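# Stack green block on blue octagon's peg, then release

## Task

Slide the green block down over the peg that holds the blue octagonal piece so that it ends up sitting on that piece; afterwards open both hands and move them clear so that no part of the robot touches the board or any piece.

## Robot and tools

Robot: two arms, left_arm and right_arm, each ending in a sixteen-motor four-digit hand (index, middle, ring, thumb). right_arm has a right hand; left_arm has its mirror image, a left hand. Arm bases in the scene frame: left_arm at (-0.023, +0.365, 0) m, right_arm at (-0.026, -0.338, 0) m, both nearly unrotated. Scene frame: origin at table height midway between the nominal bases, +z up, +x out over the table, left_arm toward +y. Image sides do not match arm names.

Frames. Reported hand poses, velocities, targets and wrist camera poses are in each arm's own base frame. Fixed cameras and the table use the scene frame. Movement offsets use the axes of that arm's current Hand target. Hand point axes (right hand): +z runs along straightened fingers toward the tips, +x across the palm away from the thumb, +y out of the back of the hand (the palm face sits at y = -0.062 m). On the left hand +x points toward the thumb instead. Fingertips reach about 0.12 m past the hand point when straight; bending them brings the tips toward the palm side. A rigid mast near the wrist on the palm side can collide with things.

execute_actions(actions, cameras). actions is a list of actions; each action is a table of 1 to 15 rows, one row per 1/30 s control step; a table with fewer rows repeats its final row until 15 steps are used. Each row is a single list of 48 numbers covering both arms, every value within [-1, 1]:
1-6: left_arm dx, dy, dz, rx, ry, rz; 7-22: left hand motor goals; 23: left current_limit; 24: left speed; 25-30: right_arm dx, dy, dz, rx, ry, rz; 31-46: right hand motor goals; 47: right current_limit; 48: right speed.
The arm numbers are an offset, not a pose: they are measured from the Hand target as it was when that action began, in that target's own axes, and every row of the action refers to that same start (not the prior row). Scale: 1.0 equals 0.6 m for dx/dy/dz and 180 degrees for the rotation vector rx, ry, rz. Sending the same offset in the next action moves further again; all zeros re-requests the current target.
Hand motor goals are absolute hinge settings in this order: index_mcp, index_abd, index_pip, index_dip, thumb_cmc, thumb_axl, thumb_mcp, thumb_ipl, middle_mcp, middle_abd, middle_pip, middle_dip, ring_mcp, ring_abd, ring_pip, ring_dip. Each maps -1..+1 linearly between that hinge's stops; +1 curls fingers toward the palm (mcp, pip, dip), swings fingers away from the thumb (abd), brings the thumb in front of the palm (thumb_cmc), rolls it (thumb_axl) or bends it (thumb_mcp, thumb_ipl). Straight values: mcp -0.75, abd 0.00, pip -0.58, dip -0.70, thumb_cmc -0.71, thumb_axl -0.68, thumb_mcp -0.23, thumb_ipl -0.17. A 0 is a real goal; to keep a hand unchanged, copy back its hand_goal, hand_current_limit and hand_speed. current_limit maps -1..+1 to 0..550 mA (minimum 11 mA); speed sets goal slew to (speed+1)/2 of 8.5 rad/s. Initially current_limit is +0.4 and speed -0.6; values persist until rewritten.
cameras: list of names, ["all"], or []; default is all images for an empty actions list, none otherwise. An empty actions list just reports state and images. Cameras: cam_head_left, cam_head_right, cam_high, cam_low, cam_left_wrist, cam_right_wrist, each 672x504.

zoom_image(camera, region): enlarges [x0, y0, x1, y1] pixels (origin top-left, at most 504 by 504) of that camera's most recent image. read_manual(section) only returns licence text. finished_scene(scene) closes the current scene irreversibly; pass the current scene number; call it only once the block rests on the octagon and both hands are clear.

Results: end_effector_position (m) and end_effector_quat_wxyz in the arm's base frame; Hand target is the last commanded pose after clipping, which the next offset starts from. The hand often rests short of the target, especially at long reach or under load, and the arm sags downward; command a bit higher or add the missing distance. Orientation commands are clipped to 40 degrees from the measured one per step. Per motor: hand_goal, hand_measured (same scale), hand_current_ma (positive pushes toward -1), hand_state (moving, goal, blocked, overload). Joint torques include gravity; entries 3 and 4 wrap at ±28 N m. A quiet "within noise" joint velocity line means the arm is still.

Gripping: a finger presses only while its goal lies past the object surface; more overshoot means harder grip up to the current cap. Holding 495 mA or more for 5 s shuts a motor down for 10 s; avoid sustained maximum squeezing. Arm motors heat when holding loads, stretched out or pushing against something unreachable; MOTOR HOT warns, and at 100 °C the arm drops and is disabled for 30-60 s. To stop pushing on something, command the target back past the hand.

Avoid: dropping or releasing a moving piece, slamming into the board, hitting fixed objects, letting anything fall off the table, and any contact between the two arms or one hand gripping the other's fingers. Objects may occasionally get a small external nudge. Move smoothly and efficiently.

Each tool is called after "Call:" as name(argument=value, ...) on one line, values as JSON.

## Session

Call:
execute_actions(actions=[])

Scene clock: 0.00 s.
left_arm: end_effector_position=(+0.6249, -0.4254, +0.1698) hand_goal=(-0.754, +0.000, -0.576, -0.696, -0.714, -0.678, -0.226, -0.168, -0.754, +0.000, -0.576, -0.696, -0.754, +0.000, -0.576, -0.696) hand_measured=(-0.754, +0.000, -0.576, -0.696, -0.714, -0.678, -0.226, -0.168, -0.754, +0.000, -0.576, -0.696, -0.754, +0.000, -0.576, -0.696) hand_current_ma=(+0, +0, +0, +0, +0, +0, +0, +0, +0, +0, +0, +0, +0, +0, +0, +0) hand_state=(goal, goal, goal, goal, goal, goal, goal, goal, goal, goal, goal, goal, goal, goal, goal, goal) hand_current_limit=0.40 hand_speed=-0.60 end_effector_quat_wxyz=(+0.491, +0.404, +0.737, -0.230) | right_arm: end_effector_position=(+0.5298, +0.0691, +0.2626) hand_goal=(-0.754, +0.000, -0.576, -0.696, -0.714, -0.678, -0.226, -0.168, -0.754, +0.000, -0.576, -0.696, -0.754, +0.000, -0.576, -0.696) hand_measured=(-0.754, +0.000, -0.576, -0.696, -0.714, -0.678, -0.226, -0.168, -0.754, +0.000, -0.576, -0.696, -0.754, +0.000, -0.576, -0.696) hand_current_ma=(+0, +0, +0, +0, +0, +0, +0, +0, +0, +0, +0, +0, +0, +0, +0, +0) hand_state=(goal, goal, goal, goal, goal, goal, goal, goal, goal, goal, goal, goal, goal, goal, goal, goal) hand_current_limit=0.40 hand_speed=-0.60 end_effector_quat_wxyz=(-0.001, +0.218, +0.975, +0.049)
Joint positions: left_arm=[-0.649 1.836 1.318 0.076 0.263 -1.386] | right_arm=[-0.03 1.563 1.543 -1.534 -0.097 -1.16]
Joint velocities: within noise
Joint torques (N m): no reading
Heat: left arm: hottest waist 25 °C; right arm: hottest waist 25 °C.
Hand target: left_arm +0.6329, -0.4315, +0.1983; +0.512, +0.401, +0.723, -0.233 | right_arm +0.5365, +0.0689, +0.2814; +0.019, +0.217, +0.975, +0.053

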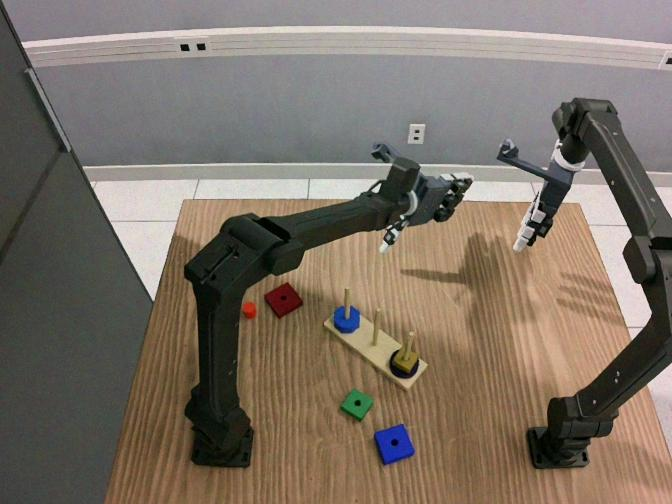

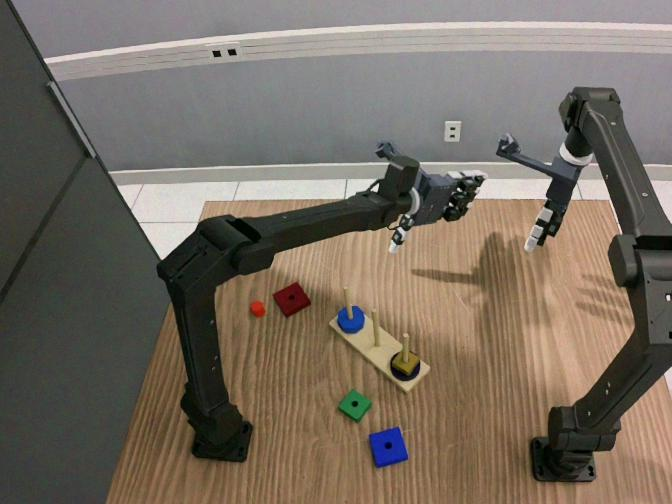

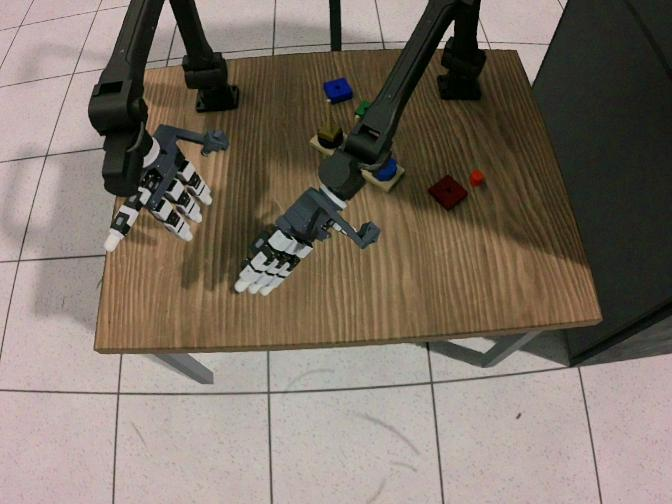

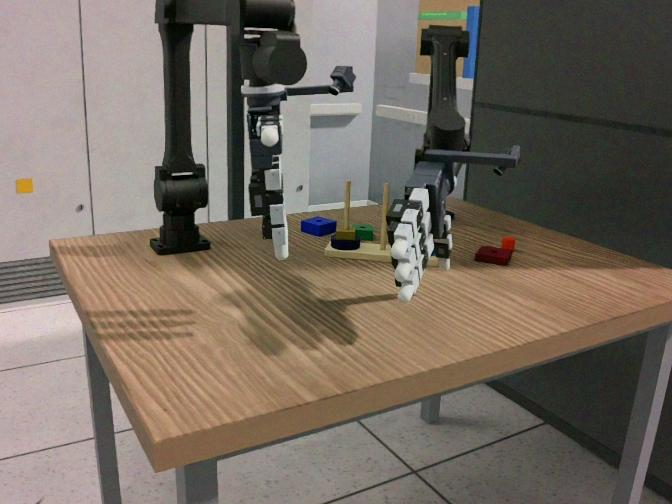

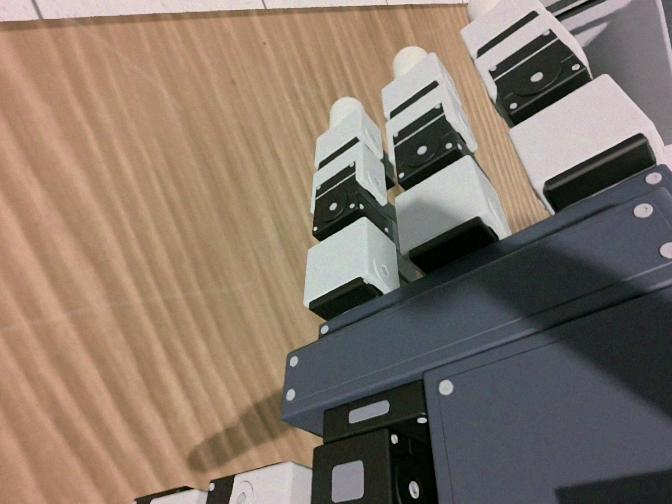

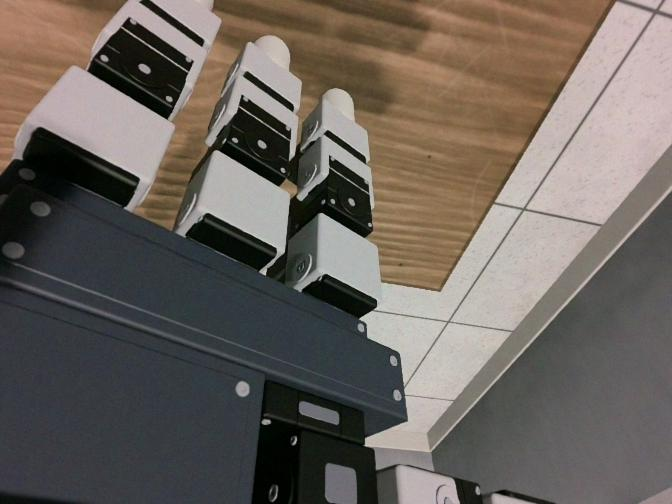

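Call:
zoom_image(camera="cam_head_left", region=[220, 260, 470, 480])

Call:
zoom_image(camera="cam_head_right", region=[220, 260, 470, 480])

Call:
zoom_image(camera="cam_low", region=[280, 160, 540, 300])

Scaled by 2.016 from the camera's 672x504 image, which has a finer 960x720 frame.

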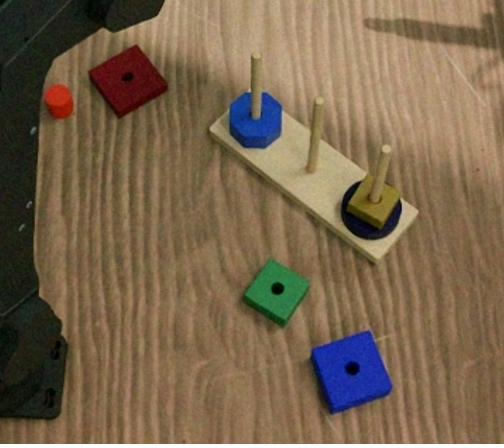

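Scaled by 2.016 from the camera's 672x504 image, which has a finer 960x720 frame.

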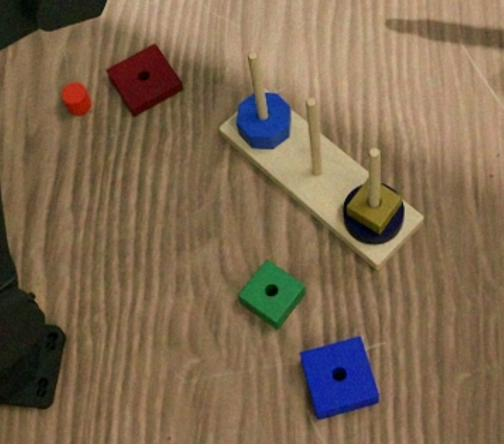

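Scaled by 1.938 from the camera's 672x504 image, which has a finer 960x720 frame.

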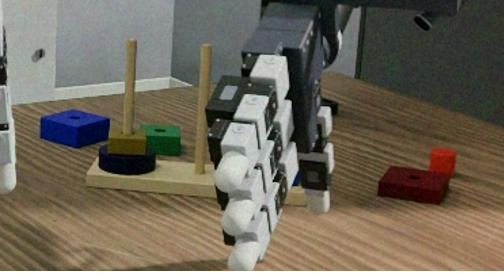

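Call:
zoom_image(camera="cam_head_left", region=[170, 380, 290, 480])

Call:
zoom_image(camera="cam_head_left", region=[500, 380, 630, 490])

Call:
zoom_image(camera="cam_head_right", region=[170, 380, 290, 480])

Call:
zoom_image(camera="cam_head_right", region=[500, 380, 630, 490])

Scaled by 4.200 from the camera's 672x504 image, which has a finer 960x720 frame.

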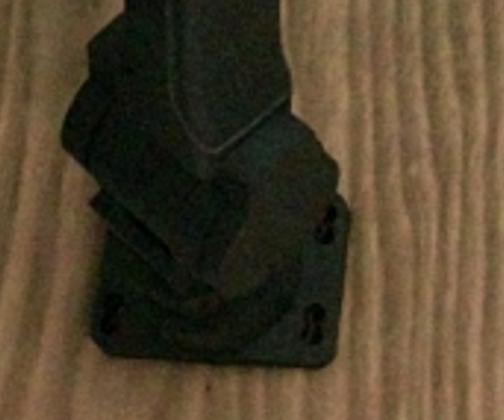

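Scaled by 3.877 from the camera's 672x504 image, which has a finer 960x720 frame.

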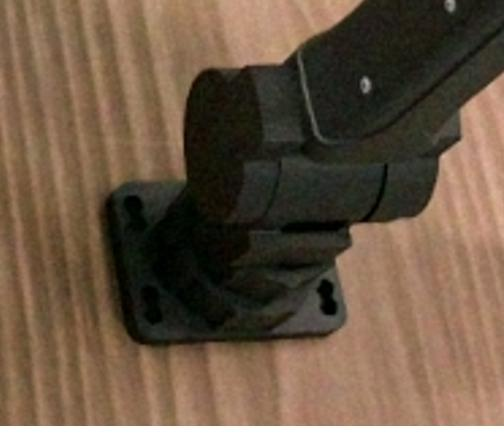

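Scaled by 4.200 from the camera's 672x504 image, which has a finer 960x720 frame.

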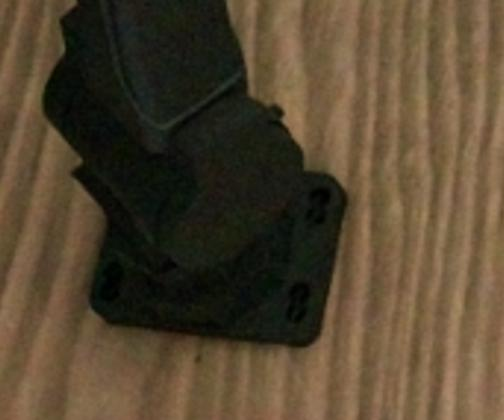

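Scaled by 3.877 from the camera's 672x504 image, which has a finer 960x720 frame.

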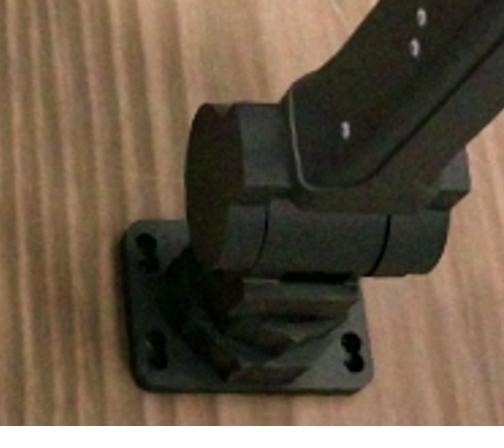

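Call:
zoom_image(camera="cam_head_left", region=[320, 370, 420, 470])

Call:
zoom_image(camera="cam_head_left", region=[310, 270, 440, 400])

Call:
zoom_image(camera="cam_low", region=[290, 160, 410, 280])

Call:
zoom_image(camera="cam_high", region=[290, 60, 420, 200])

Scaled by 5.040 from the camera's 672x504 image, which has a finer 960x720 frame.

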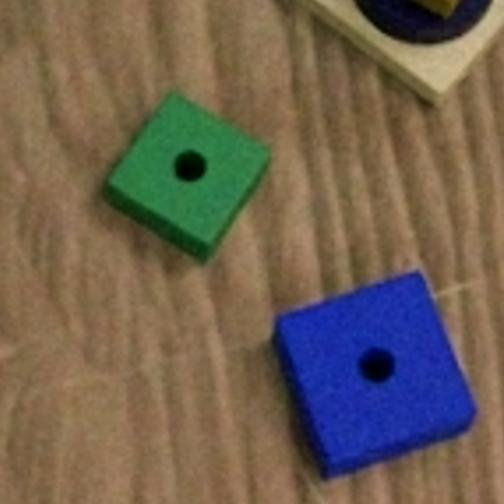

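Scaled by 3.877 from the camera's 672x504 image, which has a finer 960x720 frame.

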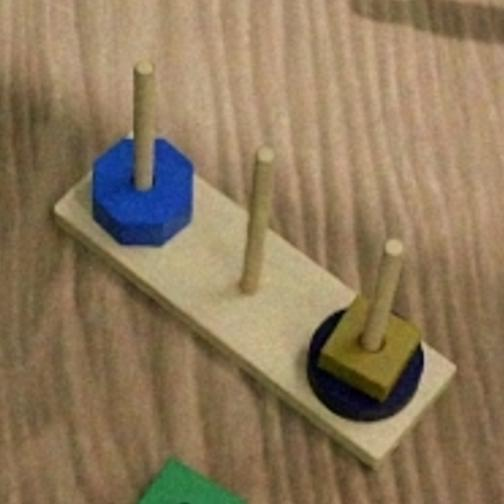

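Scaled by 4.200 from the camera's 672x504 image, which has a finer 960x720 frame.

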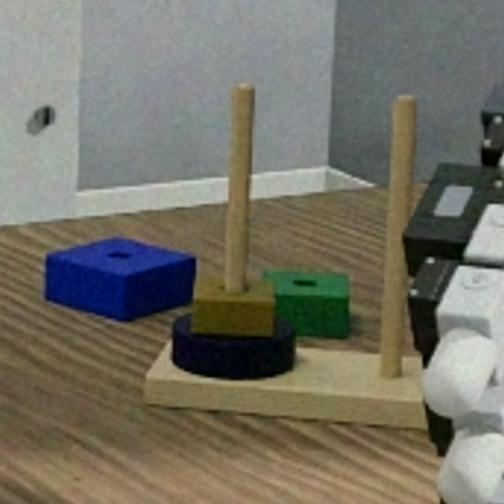

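Scaled by 3.600 from the camera's 672x504 image, which has a finer 960x720 frame.

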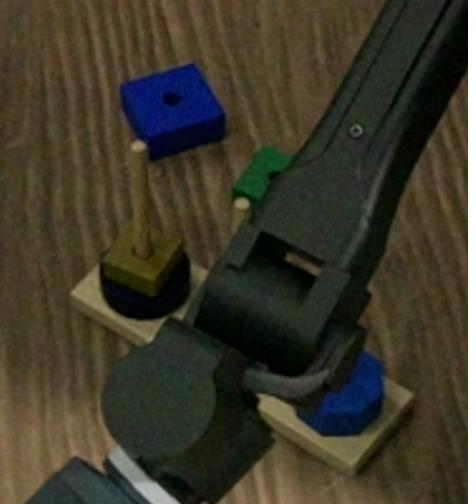

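Call:
execute_actions(actions=[[[-0.0773,0.0061,-0.0306,0,0,0,-0.754,0,-0.576,-0.696,-0.714,-0.678,-0.226,-0.168,-0.754,0,-0.576,-0.696,-0.754,0,-0.576,-0.696,0.4,-0.6,0,0,0,0,0,0,-0.754,0,-0.576,-0.696,-0.714,-0.678,-0.226,-0.168,-0.754,0,-0.576,-0.696,-0.754,0,-0.576,-0.696,0.4,-0.6]],[[-0.0773,0.0061,-0.0306,0,0,0,-0.2055,-0.083,-0.942,-0.913,-0.714,-0.678,-0.226,-0.168,-0.97,0,-0.97,-0.97,-0.2055,0.083,-0.942,-0.913,0.4,-0.6,0,0,0,0,0,0,-0.754,0,-0.576,-0.696,-0.714,-0.678,-0.226,-0.168,-0.754,0,-0.576,-0.696,-0.754,0,-0.576,-0.696,0.4,-0.6]],[[-0.0773,0.0061,-0.0306,0,0,0,-0.2055,-0.083,-0.942,-0.913,-0.714,-0.678,-0.226,-0.168,-0.97,0,-0.97,-0.97,-0.2055,0.083,-0.942,-0.913,0.4,-0.6,0,0,0,0,0,0,-0.754,0,-0.576,-0.696,-0.714,-0.678,-0.226,-0.168,-0.754,0,-0.576,-0.696,-0.754,0,-0.576,-0.696,0.4,-0.6]],[[-0.0773,0.0061,-0.0306,0,0,0,-0.2055,-0.083,-0.942,-0.913,-0.714,-0.678,-0.226,-0.168,-0.97,0,-0.97,-0.97,-0.2055,0.083,-0.942,-0.913,0.4,-0.6,0,0,0,0,0,0,-0.754,0,-0.576,-0.696,-0.714,-0.678,-0.226,-0.168,-0.754,0,-0.576,-0.696,-0.754,0,-0.576,-0.696,0.4,-0.6]]], cameras=["cam_head_left", "cam_low"])

Scene clock: 11.63 s.
left_arm: end_effector_position=(+0.6272, -0.4272, +0.3535) hand_goal=(-0.206, -0.084, -0.942, -0.914, -0.714, -0.678, -0.226, -0.168, -0.970, +0.000, -0.970, -0.970, -0.206, +0.082, -0.942, -0.914) hand_measured=(-0.212, -0.084, -0.940, -0.912, -0.714, -0.678, -0.226, -0.168, -0.964, -0.002, -0.966, -0.966, -0.212, +0.072, -0.940, -0.912) hand_current_ma=(-20, -2, +7, +7, -1, +2, +1, +1, +19, -3, +12, +9, -19, -27, +8, +8) hand_state=(goal, goal, goal, goal, goal, goal, goal, goal, goal, goal, goal, goal, goal, goal, goal, goal) hand_current_limit=0.40 hand_speed=-0.60 end_effector_quat_wxyz=(+0.485, +0.404, +0.741, -0.229) | right_arm: end_effector_position=(+0.5298, +0.0691, +0.2626) hand_goal=(-0.754, +0.000, -0.576, -0.696, -0.714, -0.678, -0.226, -0.168, -0.754, +0.000, -0.576, -0.696, -0.754, +0.000, -0.576, -0.696) hand_measured=(-0.754, +0.000, -0.576, -0.696, -0.714, -0.678, -0.224, -0.168, -0.754, +0.000, -0.576, -0.696, -0.754, +0.000, -0.576, -0.696) hand_current_ma=(+0, +0, +0, +0, +0, +0, +1, +0, +0, +0, +0, +0, +0, +0, +0, +0) hand_state=(goal, goal, goal, goal, goal, goal, goal, goal, goal, goal, goal, goal, goal, goal, goal, goal) hand_current_limit=0.40 hand_speed=-0.60 end_effector_quat_wxyz=(-0.001, +0.218, +0.975, +0.049)
Joint positions: left_arm=[-0.649 1.71 1.657 -0.401 0.263 -1.386] | right_arm=[-0.03 1.563 1.543 -1.534 -0.097 -1.16]
Joint torques (N m): left_arm=[1.08 -21.36 13.5 1.58 0.04 0.06] | right_arm=[0.03 -15.68 9.76 0.06 -0.19 0.06]
Heat: left arm: hottest waist 25 °C; right arm: hottest waist 25 °C.
Hand target: left_arm +0.6328, -0.4314, +0.3986; +0.512, +0.401, +0.723, -0.233 | right_arm +0.5365, +0.0689, +0.2814; +0.019, +0.217, +0.975, +0.053
Off the commanded pose: left_arm 0.045 m, 4 deg | right_arm 0.020 m, 2 deg.
Images, in order (width x height): cam_head_left 672x504, cam_low 672x504.

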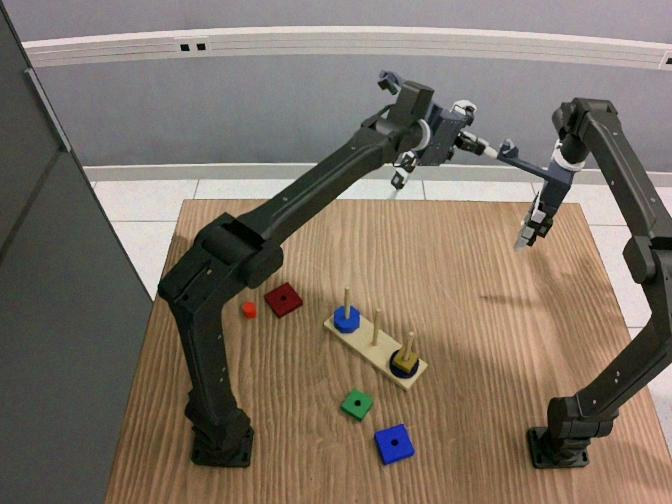

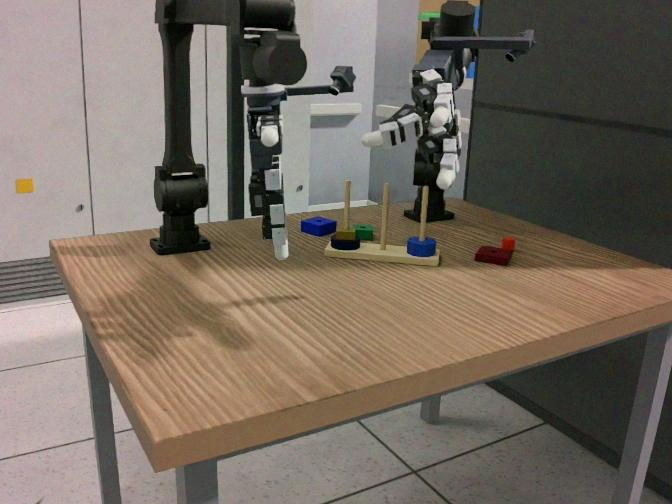

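Call:
execute_actions(actions=[[[0.0257,-0.0303,-0.0895,0,0,0,-0.2055,-0.083,-0.942,-0.913,-0.714,-0.678,-0.226,-0.168,-0.97,0,-0.97,-0.97,-0.2055,0.083,-0.942,-0.913,0.4,-0.6,0,0,0,0,0,0,-0.754,0,-0.576,-0.696,-0.714,-0.678,-0.226,-0.168,-0.754,0,-0.576,-0.696,-0.754,0,-0.576,-0.696,0.4,-0.6]],[[0.0257,-0.0303,-0.0895,0,0,0,-0.2055,-0.083,-0.942,-0.913,-0.714,-0.678,-0.226,-0.168,-0.97,0,-0.97,-0.97,-0.2055,0.083,-0.942,-0.913,0.4,-0.6,0,0,0,0,0,0,-0.754,0,-0.576,-0.696,-0.714,-0.678,-0.226,-0.168,-0.754,0,-0.576,-0.696,-0.754,0,-0.576,-0.696,0.4,-0.6]],[[0.0257,-0.0303,-0.0895,0,0,0,-0.2055,-0.083,-0.942,-0.913,-0.714,-0.678,-0.226,-0.168,-0.97,0,-0.97,-0.97,-0.2055,0.083,-0.942,-0.913,0.4,-0.6,0,0,0,0,0,0,-0.754,0,-0.576,-0.696,-0.714,-0.678,-0.226,-0.168,-0.754,0,-0.576,-0.696,-0.754,0,-0.576,-0.696,0.4,-0.6]],[[0.0257,-0.0303,-0.0895,0,0,0,-0.2055,-0.083,-0.942,-0.913,-0.714,-0.678,-0.226,-0.168,-0.97,0,-0.97,-0.97,-0.2055,0.083,-0.942,-0.913,0.4,-0.6,0,0,0,0,0,0,-0.754,0,-0.576,-0.696,-0.714,-0.678,-0.226,-0.168,-0.754,0,-0.576,-0.696,-0.754,0,-0.576,-0.696,0.4,-0.6]]], cameras=["cam_head_left", "cam_high"])

Scene clock: 14.37 s.
left_arm: end_effector_position=(+0.4467, -0.2900, +0.4081) hand_goal=(-0.206, -0.084, -0.942, -0.914, -0.714, -0.678, -0.226, -0.168, -0.970, +0.000, -0.970, -0.970, -0.206, +0.082, -0.942, -0.914) hand_measured=(-0.212, -0.086, -0.940, -0.912, -0.714, -0.678, -0.226, -0.168, -0.966, -0.002, -0.966, -0.966, -0.212, +0.074, -0.940, -0.912) hand_current_ma=(-20, -3, +6, +7, -1, +2, +2, +1, +17, -3, +11, +9, -19, -23, +7, +8) hand_state=(goal, goal, goal, goal, goal, goal, goal, goal, goal, goal, goal, goal, goal, goal, goal, goal) hand_current_limit=0.40 hand_speed=-0.60 end_effector_quat_wxyz=(+0.509, +0.401, +0.725, -0.232) | right_arm: end_effector_position=(+0.5298, +0.0691, +0.2626) hand_goal=(-0.754, +0.000, -0.576, -0.696, -0.714, -0.678, -0.226, -0.168, -0.754, +0.000, -0.576, -0.696, -0.754, +0.000, -0.576, -0.696) hand_measured=(-0.754, +0.000, -0.576, -0.696, -0.714, -0.678, -0.224, -0.168, -0.754, +0.000, -0.576, -0.696, -0.754, +0.000, -0.576, -0.696) hand_current_ma=(+0, +0, +0, +0, +0, +0, +1, +0, +0, +0, +0, +0, +0, +0, +0, +0) hand_state=(goal, goal, goal, goal, goal, goal, goal, goal, goal, goal, goal, goal, goal, goal, goal, goal) hand_current_limit=0.40 hand_speed=-0.60 end_effector_quat_wxyz=(-0.001, +0.218, +0.975, +0.049)
Joint positions: left_arm=[-0.649 1.094 1.142 -0.445 0.263 -1.386] | right_arm=[-0.03 1.563 1.543 -1.534 -0.097 -1.16]
Joint torques (N m): left_arm=[0.56 -10.81 9.96 1.62 -0.13 0.03] | right_arm=[-0.56 -16.09 9.7 0.16 -0.15 0.07]
Heat: left arm: hottest waist 25 °C; right arm: hottest waist 25 °C.
Hand target: left_arm +0.4448, -0.2913, +0.4148; +0.512, +0.401, +0.723, -0.233 | right_arm +0.5365, +0.0689, +0.2814; +0.019, +0.217, +0.975, +0.053
Off the commanded pose: left_arm 0.007 m, 0 deg | right_arm 0.020 m, 2 deg.
Images, in order (width x height): cam_head_left 672x504, cam_high 672x504.

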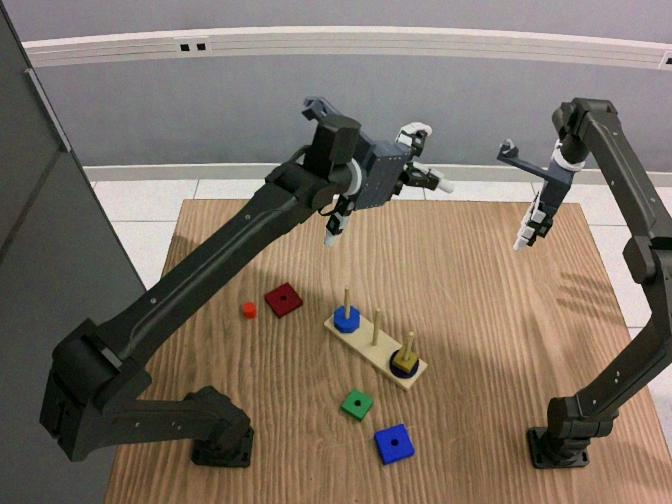

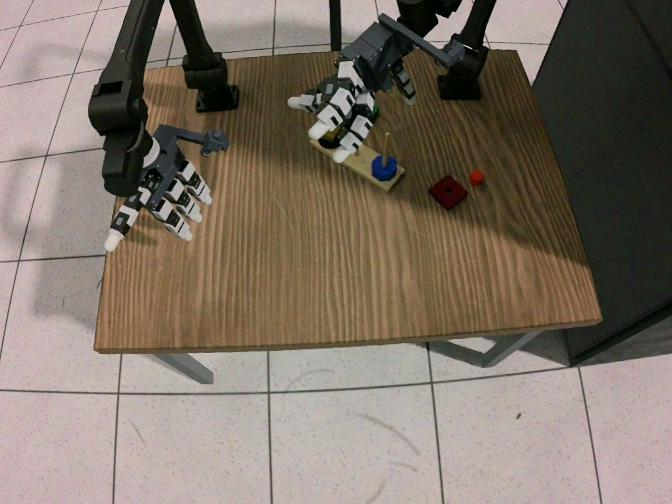

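Call:
execute_actions(actions=[[[0.0378,-0.0543,-0.0538,0,0,0,-0.2055,-0.083,-0.942,-0.913,-0.714,-0.678,-0.226,-0.168,-0.97,0,-0.97,-0.97,-0.2055,0.083,-0.942,-0.913,0.4,-0.6,0,0,0,0,0,0,-0.754,0,-0.576,-0.696,-0.714,-0.678,-0.226,-0.168,-0.754,0,-0.576,-0.696,-0.754,0,-0.576,-0.696,0.4,-0.6]],[[0.0378,-0.0543,-0.0538,0,0,0,-0.2055,-0.083,-0.942,-0.913,-0.714,-0.678,-0.226,-0.168,-0.97,0,-0.97,-0.97,-0.2055,0.083,-0.942,-0.913,0.4,-0.6,0,0,0,0,0,0,-0.754,0,-0.576,-0.696,-0.714,-0.678,-0.226,-0.168,-0.754,0,-0.576,-0.696,-0.754,0,-0.576,-0.696,0.4,-0.6]],[[0.0378,-0.0543,-0.0538,0,0,0,-0.2055,-0.083,-0.942,-0.913,-0.714,-0.678,-0.226,-0.168,-0.97,0,-0.97,-0.97,-0.2055,0.083,-0.942,-0.913,0.4,-0.6,0,0,0,0,0,0,-0.754,0,-0.576,-0.696,-0.714,-0.678,-0.226,-0.168,-0.754,0,-0.576,-0.696,-0.754,0,-0.576,-0.696,0.4,-0.6]],[[0,0,0,0.0842,0.01066,0.1221,-0.2055,-0.083,-0.942,-0.913,-0.714,-0.678,-0.226,-0.168,-0.97,0,-0.97,-0.97,-0.2055,0.083,-0.942,-0.913,0.4,-0.6,0,0,0,0,0,0,-0.754,0,-0.576,-0.696,-0.714,-0.678,-0.226,-0.168,-0.754,0,-0.576,-0.696,-0.754,0,-0.576,-0.696,0.4,-0.6]],[[0,0,0,0.0842,0.01066,0.1221,-0.2055,-0.083,-0.942,-0.913,-0.714,-0.678,-0.226,-0.168,-0.97,0,-0.97,-0.97,-0.2055,0.083,-0.942,-0.913,0.4,-0.6,0,0,0,0,0,0,-0.754,0,-0.576,-0.696,-0.714,-0.678,-0.226,-0.168,-0.754,0,-0.576,-0.696,-0.754,0,-0.576,-0.696,0.4,-0.6]],[[0,0,0,0.0842,0.01066,0.1221,-0.2055,-0.083,-0.942,-0.913,-0.714,-0.678,-0.226,-0.168,-0.97,0,-0.97,-0.97,-0.2055,0.083,-0.942,-0.913,0.4,-0.6,0,0,0,0,0,0,-0.754,0,-0.576,-0.696,-0.714,-0.678,-0.226,-0.168,-0.754,0,-0.576,-0.696,-0.754,0,-0.576,-0.696,0.4,-0.6]]], cameras=["cam_head_left", "cam_high"])

Scene clock: 22.03 s.
left_arm: end_effector_position=(+0.2893, -0.2519, +0.3505) hand_goal=(-0.206, -0.084, -0.942, -0.914, -0.714, -0.678, -0.226, -0.168, -0.970, +0.000, -0.970, -0.970, -0.206, +0.082, -0.942, -0.914) hand_measured=(-0.210, -0.086, -0.940, -0.912, -0.716, -0.678, -0.226, -0.168, -0.970, -0.002, -0.968, -0.966, -0.210, +0.074, -0.940, -0.912) hand_current_ma=(-16, -3, +3, +7, -4, +2, +3, +1, +3, -3, +8, +9, -16, -20, +4, +8) hand_state=(goal, goal, goal, goal, goal, goal, goal, goal, goal, goal, goal, goal, goal, goal, goal, goal) hand_current_limit=0.40 hand_speed=-0.60 end_effector_quat_wxyz=(+0.330, +0.881, +0.301, -0.160) | right_arm: end_effector_position=(+0.5298, +0.0691, +0.2626) hand_goal=(-0.754, +0.000, -0.576, -0.696, -0.714, -0.678, -0.226, -0.168, -0.754, +0.000, -0.576, -0.696, -0.754, +0.000, -0.576, -0.696) hand_measured=(-0.754, +0.000, -0.576, -0.696, -0.714, -0.678, -0.224, -0.168, -0.754, +0.000, -0.576, -0.696, -0.754, +0.000, -0.576, -0.696) hand_current_ma=(+0, +0, +0, +0, +0, +0, +1, +0, +0, +0, +0, +0, +0, +0, +0, +0) hand_state=(goal, goal, goal, goal, goal, goal, goal, goal, goal, goal, goal, goal, goal, goal, goal, goal) hand_current_limit=0.40 hand_speed=-0.60 end_effector_quat_wxyz=(-0.001, +0.218, +0.975, +0.049)
Joint positions: left_arm=[-0.378 0.942 1.053 -1.452 0.721 0.448] | right_arm=[-0.03 1.563 1.543 -1.534 -0.097 -1.16]
Joint torques (N m): left_arm=[2.49 -6.18 12.19 0.18 0.85 0.11] | right_arm=[0.62 -16.38 9.8 0.01 -0.12 0.03]
Heat: left arm: hottest elbow 26 °C; right arm: hottest elbow 26 °C.
Hand target: left_arm +0.3008, -0.2514, +0.3799; +0.335, +0.887, +0.279, -0.153 | right_arm +0.5365, +0.0689, +0.2814; +0.019, +0.217, +0.975, +0.053
Off the commanded pose: left_arm 0.031 m, 3 deg | right_arm 0.020 m, 2 deg.
Images, in order (width x height): cam_head_left 672x504, cam_high 672x504.

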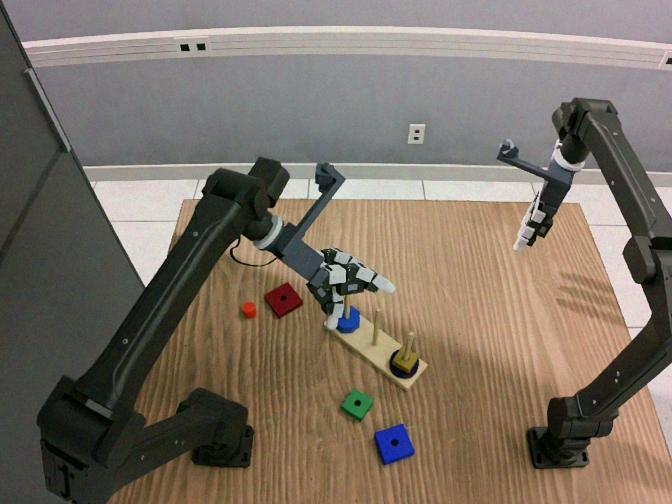

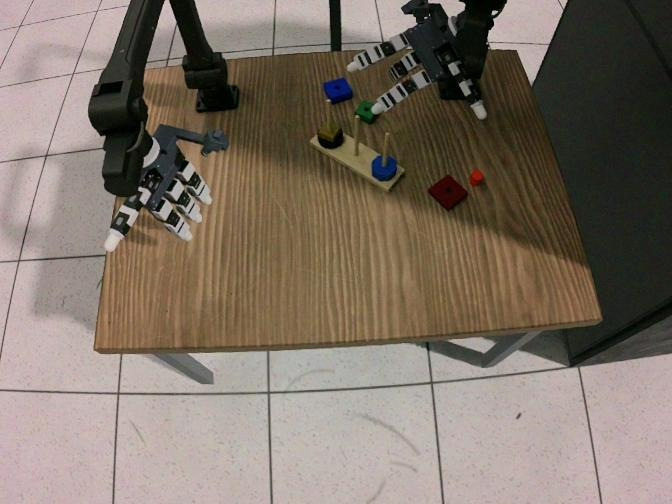

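Call:
execute_actions(actions=[[[0,0,0,0.0842,0.01066,0.1221,-0.2055,-0.083,-0.942,-0.913,-0.714,-0.678,-0.226,-0.168,-0.97,0,-0.97,-0.97,-0.2055,0.083,-0.942,-0.913,0.4,-0.6,0,0,0,0,0,0,-0.754,0,-0.576,-0.696,-0.714,-0.678,-0.226,-0.168,-0.754,0,-0.576,-0.696,-0.754,0,-0.576,-0.696,0.4,-0.6]],[[0,0,0,0.0842,0.01066,0.1221,-0.2055,-0.083,-0.942,-0.913,-0.714,-0.678,-0.226,-0.168,-0.97,0,-0.97,-0.97,-0.2055,0.083,-0.942,-0.913,0.4,-0.6,0,0,0,0,0,0,-0.754,0,-0.576,-0.696,-0.714,-0.678,-0.226,-0.168,-0.754,0,-0.576,-0.696,-0.754,0,-0.576,-0.696,0.4,-0.6]],[[0,0,0,0.0842,0.01066,0.1221,-0.2055,-0.083,-0.942,-0.913,-0.714,-0.678,-0.226,-0.168,-0.97,0,-0.97,-0.97,-0.2055,0.083,-0.942,-0.913,0.4,-0.6,0,0,0,0,0,0,-0.754,0,-0.576,-0.696,-0.714,-0.678,-0.226,-0.168,-0.754,0,-0.576,-0.696,-0.754,0,-0.576,-0.696,0.4,-0.6]]], cameras=["cam_head_left", "cam_left_wrist"])

Scene clock: 24.43 s.
left_arm: end_effector_position=(+0.2962, -0.2432, +0.3588) hand_goal=(-0.206, -0.084, -0.942, -0.914, -0.714, -0.678, -0.226, -0.168, -0.970, +0.000, -0.970, -0.970, -0.206, +0.082, -0.942, -0.914) hand_measured=(-0.212, -0.086, -0.942, -0.912, -0.716, -0.678, -0.224, -0.168, -0.966, -0.002, -0.968, -0.966, -0.212, +0.080, -0.940, -0.912) hand_current_ma=(-24, -3, +2, +7, -7, +2, +10, +1, +13, -3, +8, +9, -22, -7, +3, +7) hand_state=(goal, goal, goal, goal, goal, goal, goal, goal, goal, goal, goal, goal, goal, goal, goal, goal) hand_current_limit=0.40 hand_speed=-0.60 end_effector_quat_wxyz=(+0.029, +0.958, -0.282, +0.051) | right_arm: end_effector_position=(+0.5298, +0.0691, +0.2626) hand_goal=(-0.754, +0.000, -0.576, -0.696, -0.714, -0.678, -0.226, -0.168, -0.754, +0.000, -0.576, -0.696, -0.754, +0.000, -0.576, -0.696) hand_measured=(-0.754, +0.000, -0.576, -0.696, -0.714, -0.678, -0.224, -0.168, -0.754, +0.000, -0.576, -0.696, -0.754, +0.000, -0.576, -0.696) hand_current_ma=(+0, +0, +0, +0, +0, +0, +1, +0, +0, +0, +0, +0, +0, +0, +0, +0) hand_state=(goal, goal, goal, goal, goal, goal, goal, goal, goal, goal, goal, goal, goal, goal, goal, goal) hand_current_limit=0.40 hand_speed=-0.60 end_effector_quat_wxyz=(-0.001, +0.218, +0.975, +0.049)
Joint positions: left_arm=[-0.437 1.238 1.474 -1.698 0.042 1.704] | right_arm=[-0.03 1.563 1.543 -1.534 -0.097 -1.16]
Joint torques (N m): left_arm=[-0.26 -9.99 11.69 0.12 -0.03 -0.03] | right_arm=[-0.15 -16.5 9.65 0.24 -0.11 0.05]
Heat: left arm: hottest elbow 26 °C; right arm: hottest elbow 27 °C.
Hand target: left_arm +0.3007, -0.2515, +0.3800; +0.000, +0.955, -0.296, +0.000 | right_arm +0.5365, +0.0689, +0.2814; +0.019, +0.217, +0.975, +0.053
Off the commanded pose: left_arm 0.023 m, 7 deg | right_arm 0.020 m, 2 deg.
joint sent to its limit (left arm) — joint 4 (wrist pitch), lower limit. The joint targets are off in orientation, not in position.
Images, in order (width x height): cam_head_left 672x504, cam_left_wrist 672x504.

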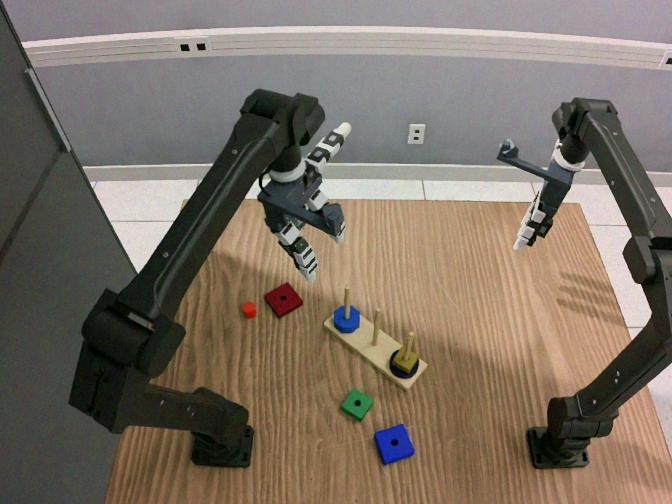

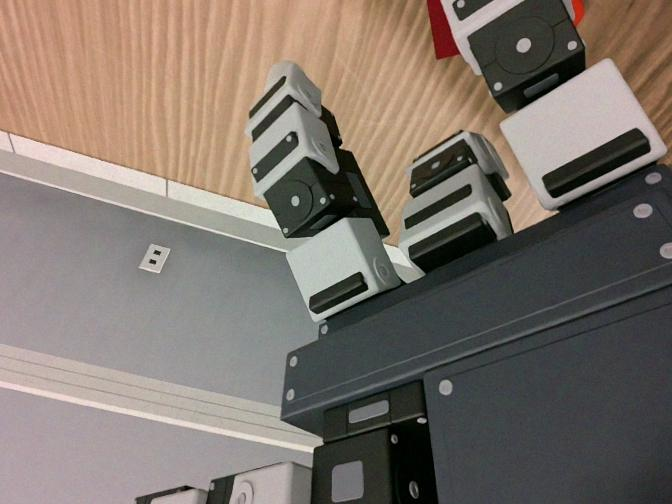

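Call:
execute_actions(actions=[[[-0.0557,0.0671,0.0417,0,0,0,-0.2055,-0.083,-0.942,-0.913,-0.714,-0.678,-0.226,-0.168,-0.97,0,-0.97,-0.97,-0.2055,0.083,-0.942,-0.913,0.4,-0.6,0,0,0,0,0,0,-0.754,0,-0.576,-0.696,-0.714,-0.678,-0.226,-0.168,-0.754,0,-0.576,-0.696,-0.754,0,-0.576,-0.696,0.4,-0.6]],[[-0.0557,0.0671,0.0417,0,0,0,-0.2055,-0.083,-0.942,-0.913,-0.714,-0.678,-0.226,-0.168,-0.97,0,-0.97,-0.97,-0.2055,0.083,-0.942,-0.913,0.4,-0.6,0,0,0,0,0,0,-0.754,0,-0.576,-0.696,-0.714,-0.678,-0.226,-0.168,-0.754,0,-0.576,-0.696,-0.754,0,-0.576,-0.696,0.4,-0.6]],[[-0.056,0.0794,0.025,0,0,0,-0.2055,-0.083,-0.942,-0.913,-0.714,-0.678,-0.226,-0.168,-0.97,0,-0.97,-0.97,-0.2055,0.083,-0.942,-0.913,0.4,-0.6,0,0,0,0,0,0,-0.754,0,-0.576,-0.696,-0.714,-0.678,-0.226,-0.168,-0.754,0,-0.576,-0.696,-0.754,0,-0.576,-0.696,0.4,-0.6]],[[-0.056,0.0794,0.025,0,0,0,-0.2055,-0.083,-0.942,-0.913,-0.714,-0.678,-0.226,-0.168,-0.97,0,-0.97,-0.97,-0.2055,0.083,-0.942,-0.913,0.4,-0.6,0,0,0,0,0,0,-0.754,0,-0.576,-0.696,-0.714,-0.678,-0.226,-0.168,-0.754,0,-0.576,-0.696,-0.754,0,-0.576,-0.696,0.4,-0.6]],[[0,0,0.083,0,0,0,-0.2055,-0.083,-0.942,-0.913,-0.714,-0.678,-0.226,-0.168,-0.97,0,-0.97,-0.97,-0.2055,0.083,-0.942,-0.913,0.4,-0.6,0,0,0,0,0,0,-0.754,0,-0.576,-0.696,-0.714,-0.678,-0.226,-0.168,-0.754,0,-0.576,-0.696,-0.754,0,-0.576,-0.696,0.4,-0.6]]], cameras=["all"])

Scene clock: 30.27 s.
left_arm: end_effector_position=(+0.0922, -0.3138, +0.2445) hand_goal=(-0.206, -0.084, -0.942, -0.914, -0.714, -0.678, -0.226, -0.168, -0.970, +0.000, -0.970, -0.970, -0.206, +0.082, -0.942, -0.914) hand_measured=(-0.212, -0.086, -0.942, -0.912, -0.714, -0.678, -0.224, -0.168, -0.966, -0.002, -0.968, -0.966, -0.212, +0.080, -0.940, -0.912) hand_current_ma=(-22, -3, +2, +6, -1, +2, +11, +1, +17, -3, +8, +9, -19, -6, +3, +7) hand_state=(goal, goal, goal, goal, goal, goal, goal, goal, goal, goal, goal, goal, goal, goal, goal, goal) hand_current_limit=0.40 hand_speed=-0.60 end_effector_quat_wxyz=(-0.007, +0.956, -0.292, -0.010) | right_arm: end_effector_position=(+0.5298, +0.0691, +0.2626) hand_goal=(-0.754, +0.000, -0.576, -0.696, -0.714, -0.678, -0.226, -0.168, -0.754, +0.000, -0.576, -0.696, -0.754, +0.000, -0.576, -0.696) hand_measured=(-0.754, +0.000, -0.576, -0.696, -0.714, -0.678, -0.224, -0.168, -0.754, +0.000, -0.576, -0.696, -0.754, +0.000, -0.576, -0.696) hand_current_ma=(+0, +0, +0, +0, +0, +0, +1, +0, +0, +0, +0, +0, +0, +0, +0, +0) hand_state=(goal, goal, goal, goal, goal, goal, goal, goal, goal, goal, goal, goal, goal, goal, goal, goal) hand_current_limit=0.40 hand_speed=-0.60 end_effector_quat_wxyz=(-0.001, +0.218, +0.975, +0.049)
Joint positions: left_arm=[-1.083 1.028 1.036 -1.603 0.005 1.081] | right_arm=[-0.03 1.563 1.543 -1.534 -0.097 -1.16]
Joint torques (N m): left_arm=[-0.38 -7.36 8.64 0.5 -0.12 -0.18] | right_arm=[-0.44 -16.09 9.7 0.18 -0.1 0.09]
Heat: left arm: hottest elbow 27 °C; right arm: hottest elbow 28 °C.
Hand target: left_arm +0.0906, -0.3205, +0.2502; +0.000, +0.955, -0.297, +0.000 | right_arm +0.5365, +0.0689, +0.2814; +0.019, +0.217, +0.975, +0.053
Off the commanded pose: left_arm 0.009 m, 1 deg | right_arm 0.020 m, 2 deg.

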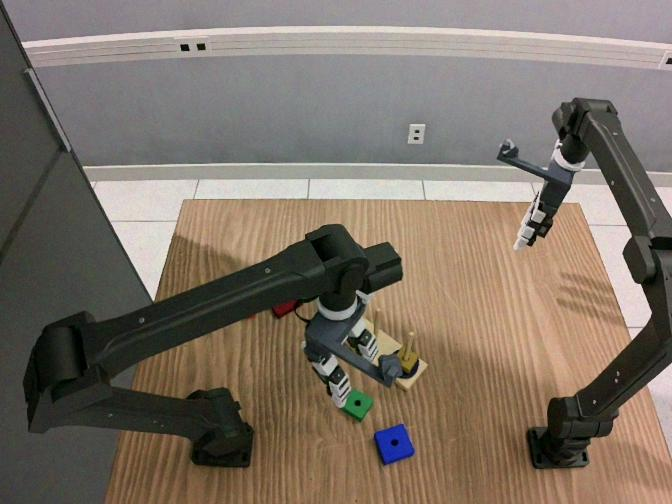

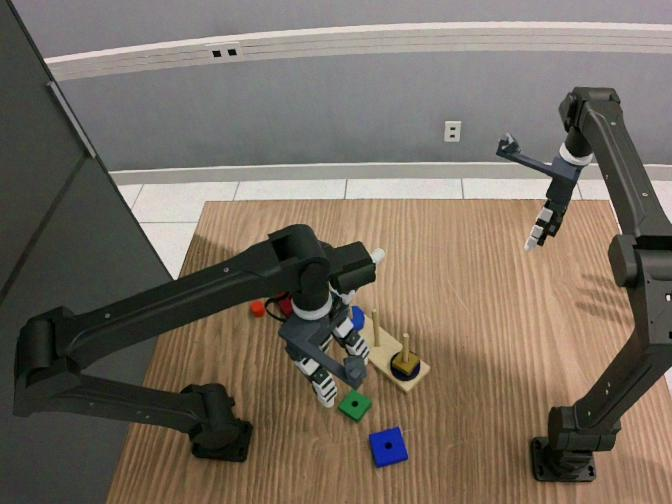

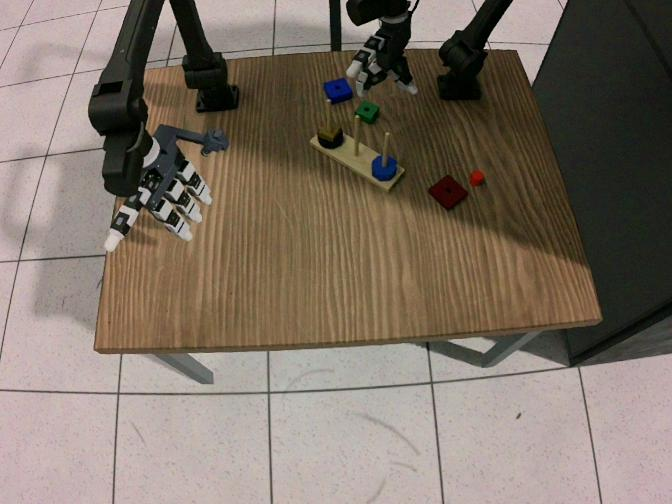

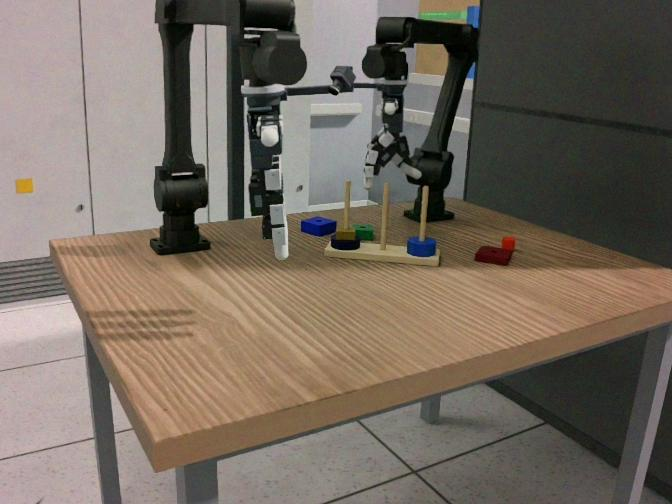

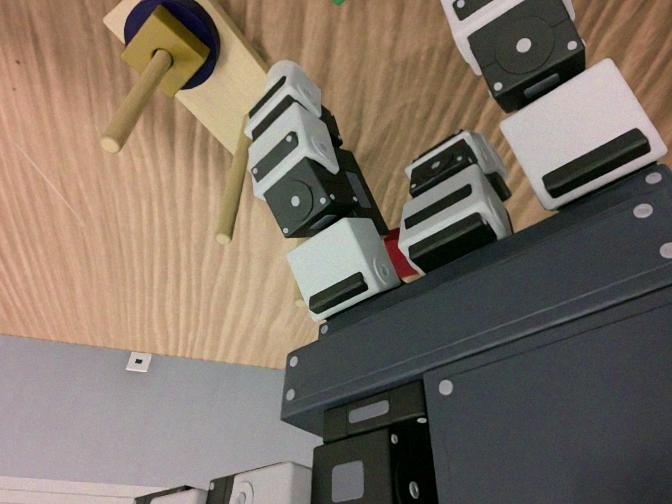

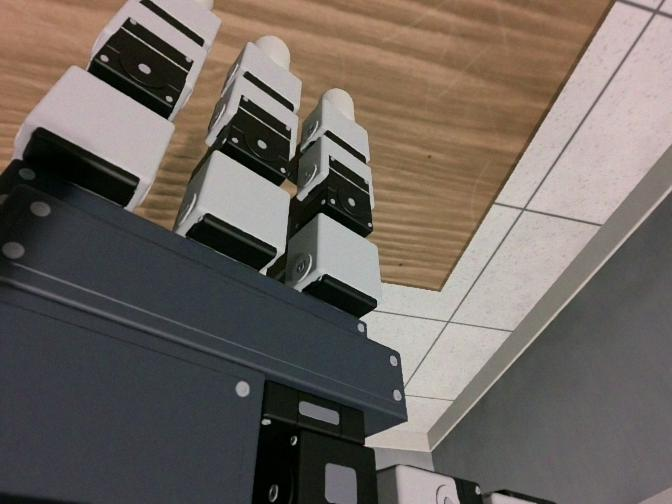

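Call:
zoom_image(camera="cam_high", region=[310, 20, 440, 140])

Call:
zoom_image(camera="cam_head_left", region=[280, 320, 420, 440])

Call:
zoom_image(camera="cam_head_right", region=[280, 320, 420, 440])

Call:
zoom_image(camera="cam_low", region=[330, 120, 450, 280])

Scaled by 3.877 from the camera's 672x504 image, which has a finer 960x720 frame.

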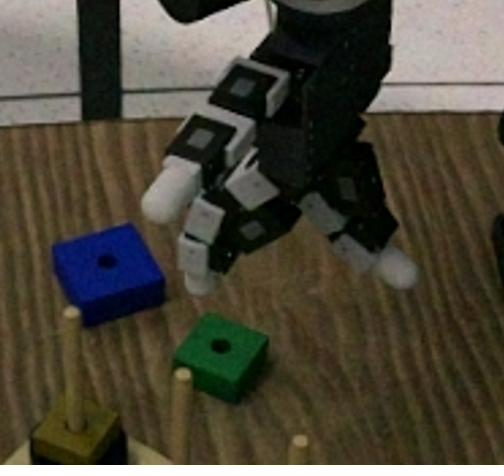

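Scaled by 3.600 from the camera's 672x504 image, which has a finer 960x720 frame.

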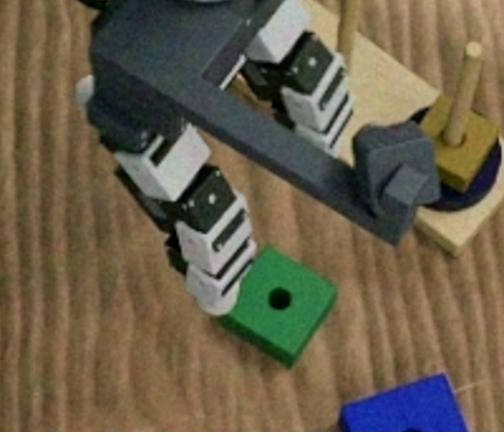

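Scaled by 3.600 from the camera's 672x504 image, which has a finer 960x720 frame.

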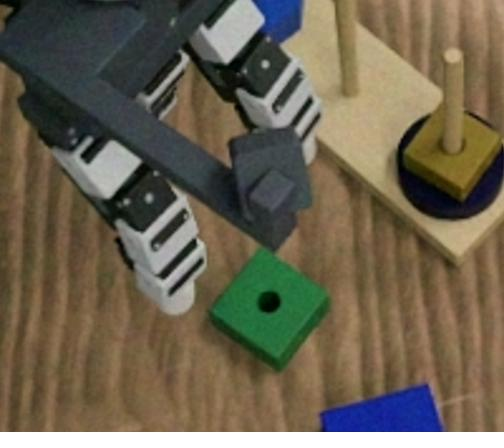

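Scaled by 3.150 from the camera's 672x504 image, which has a finer 960x720 frame.

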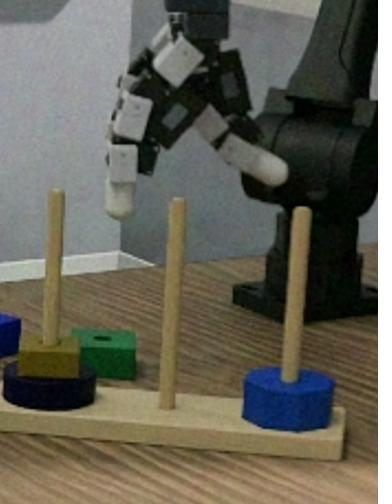

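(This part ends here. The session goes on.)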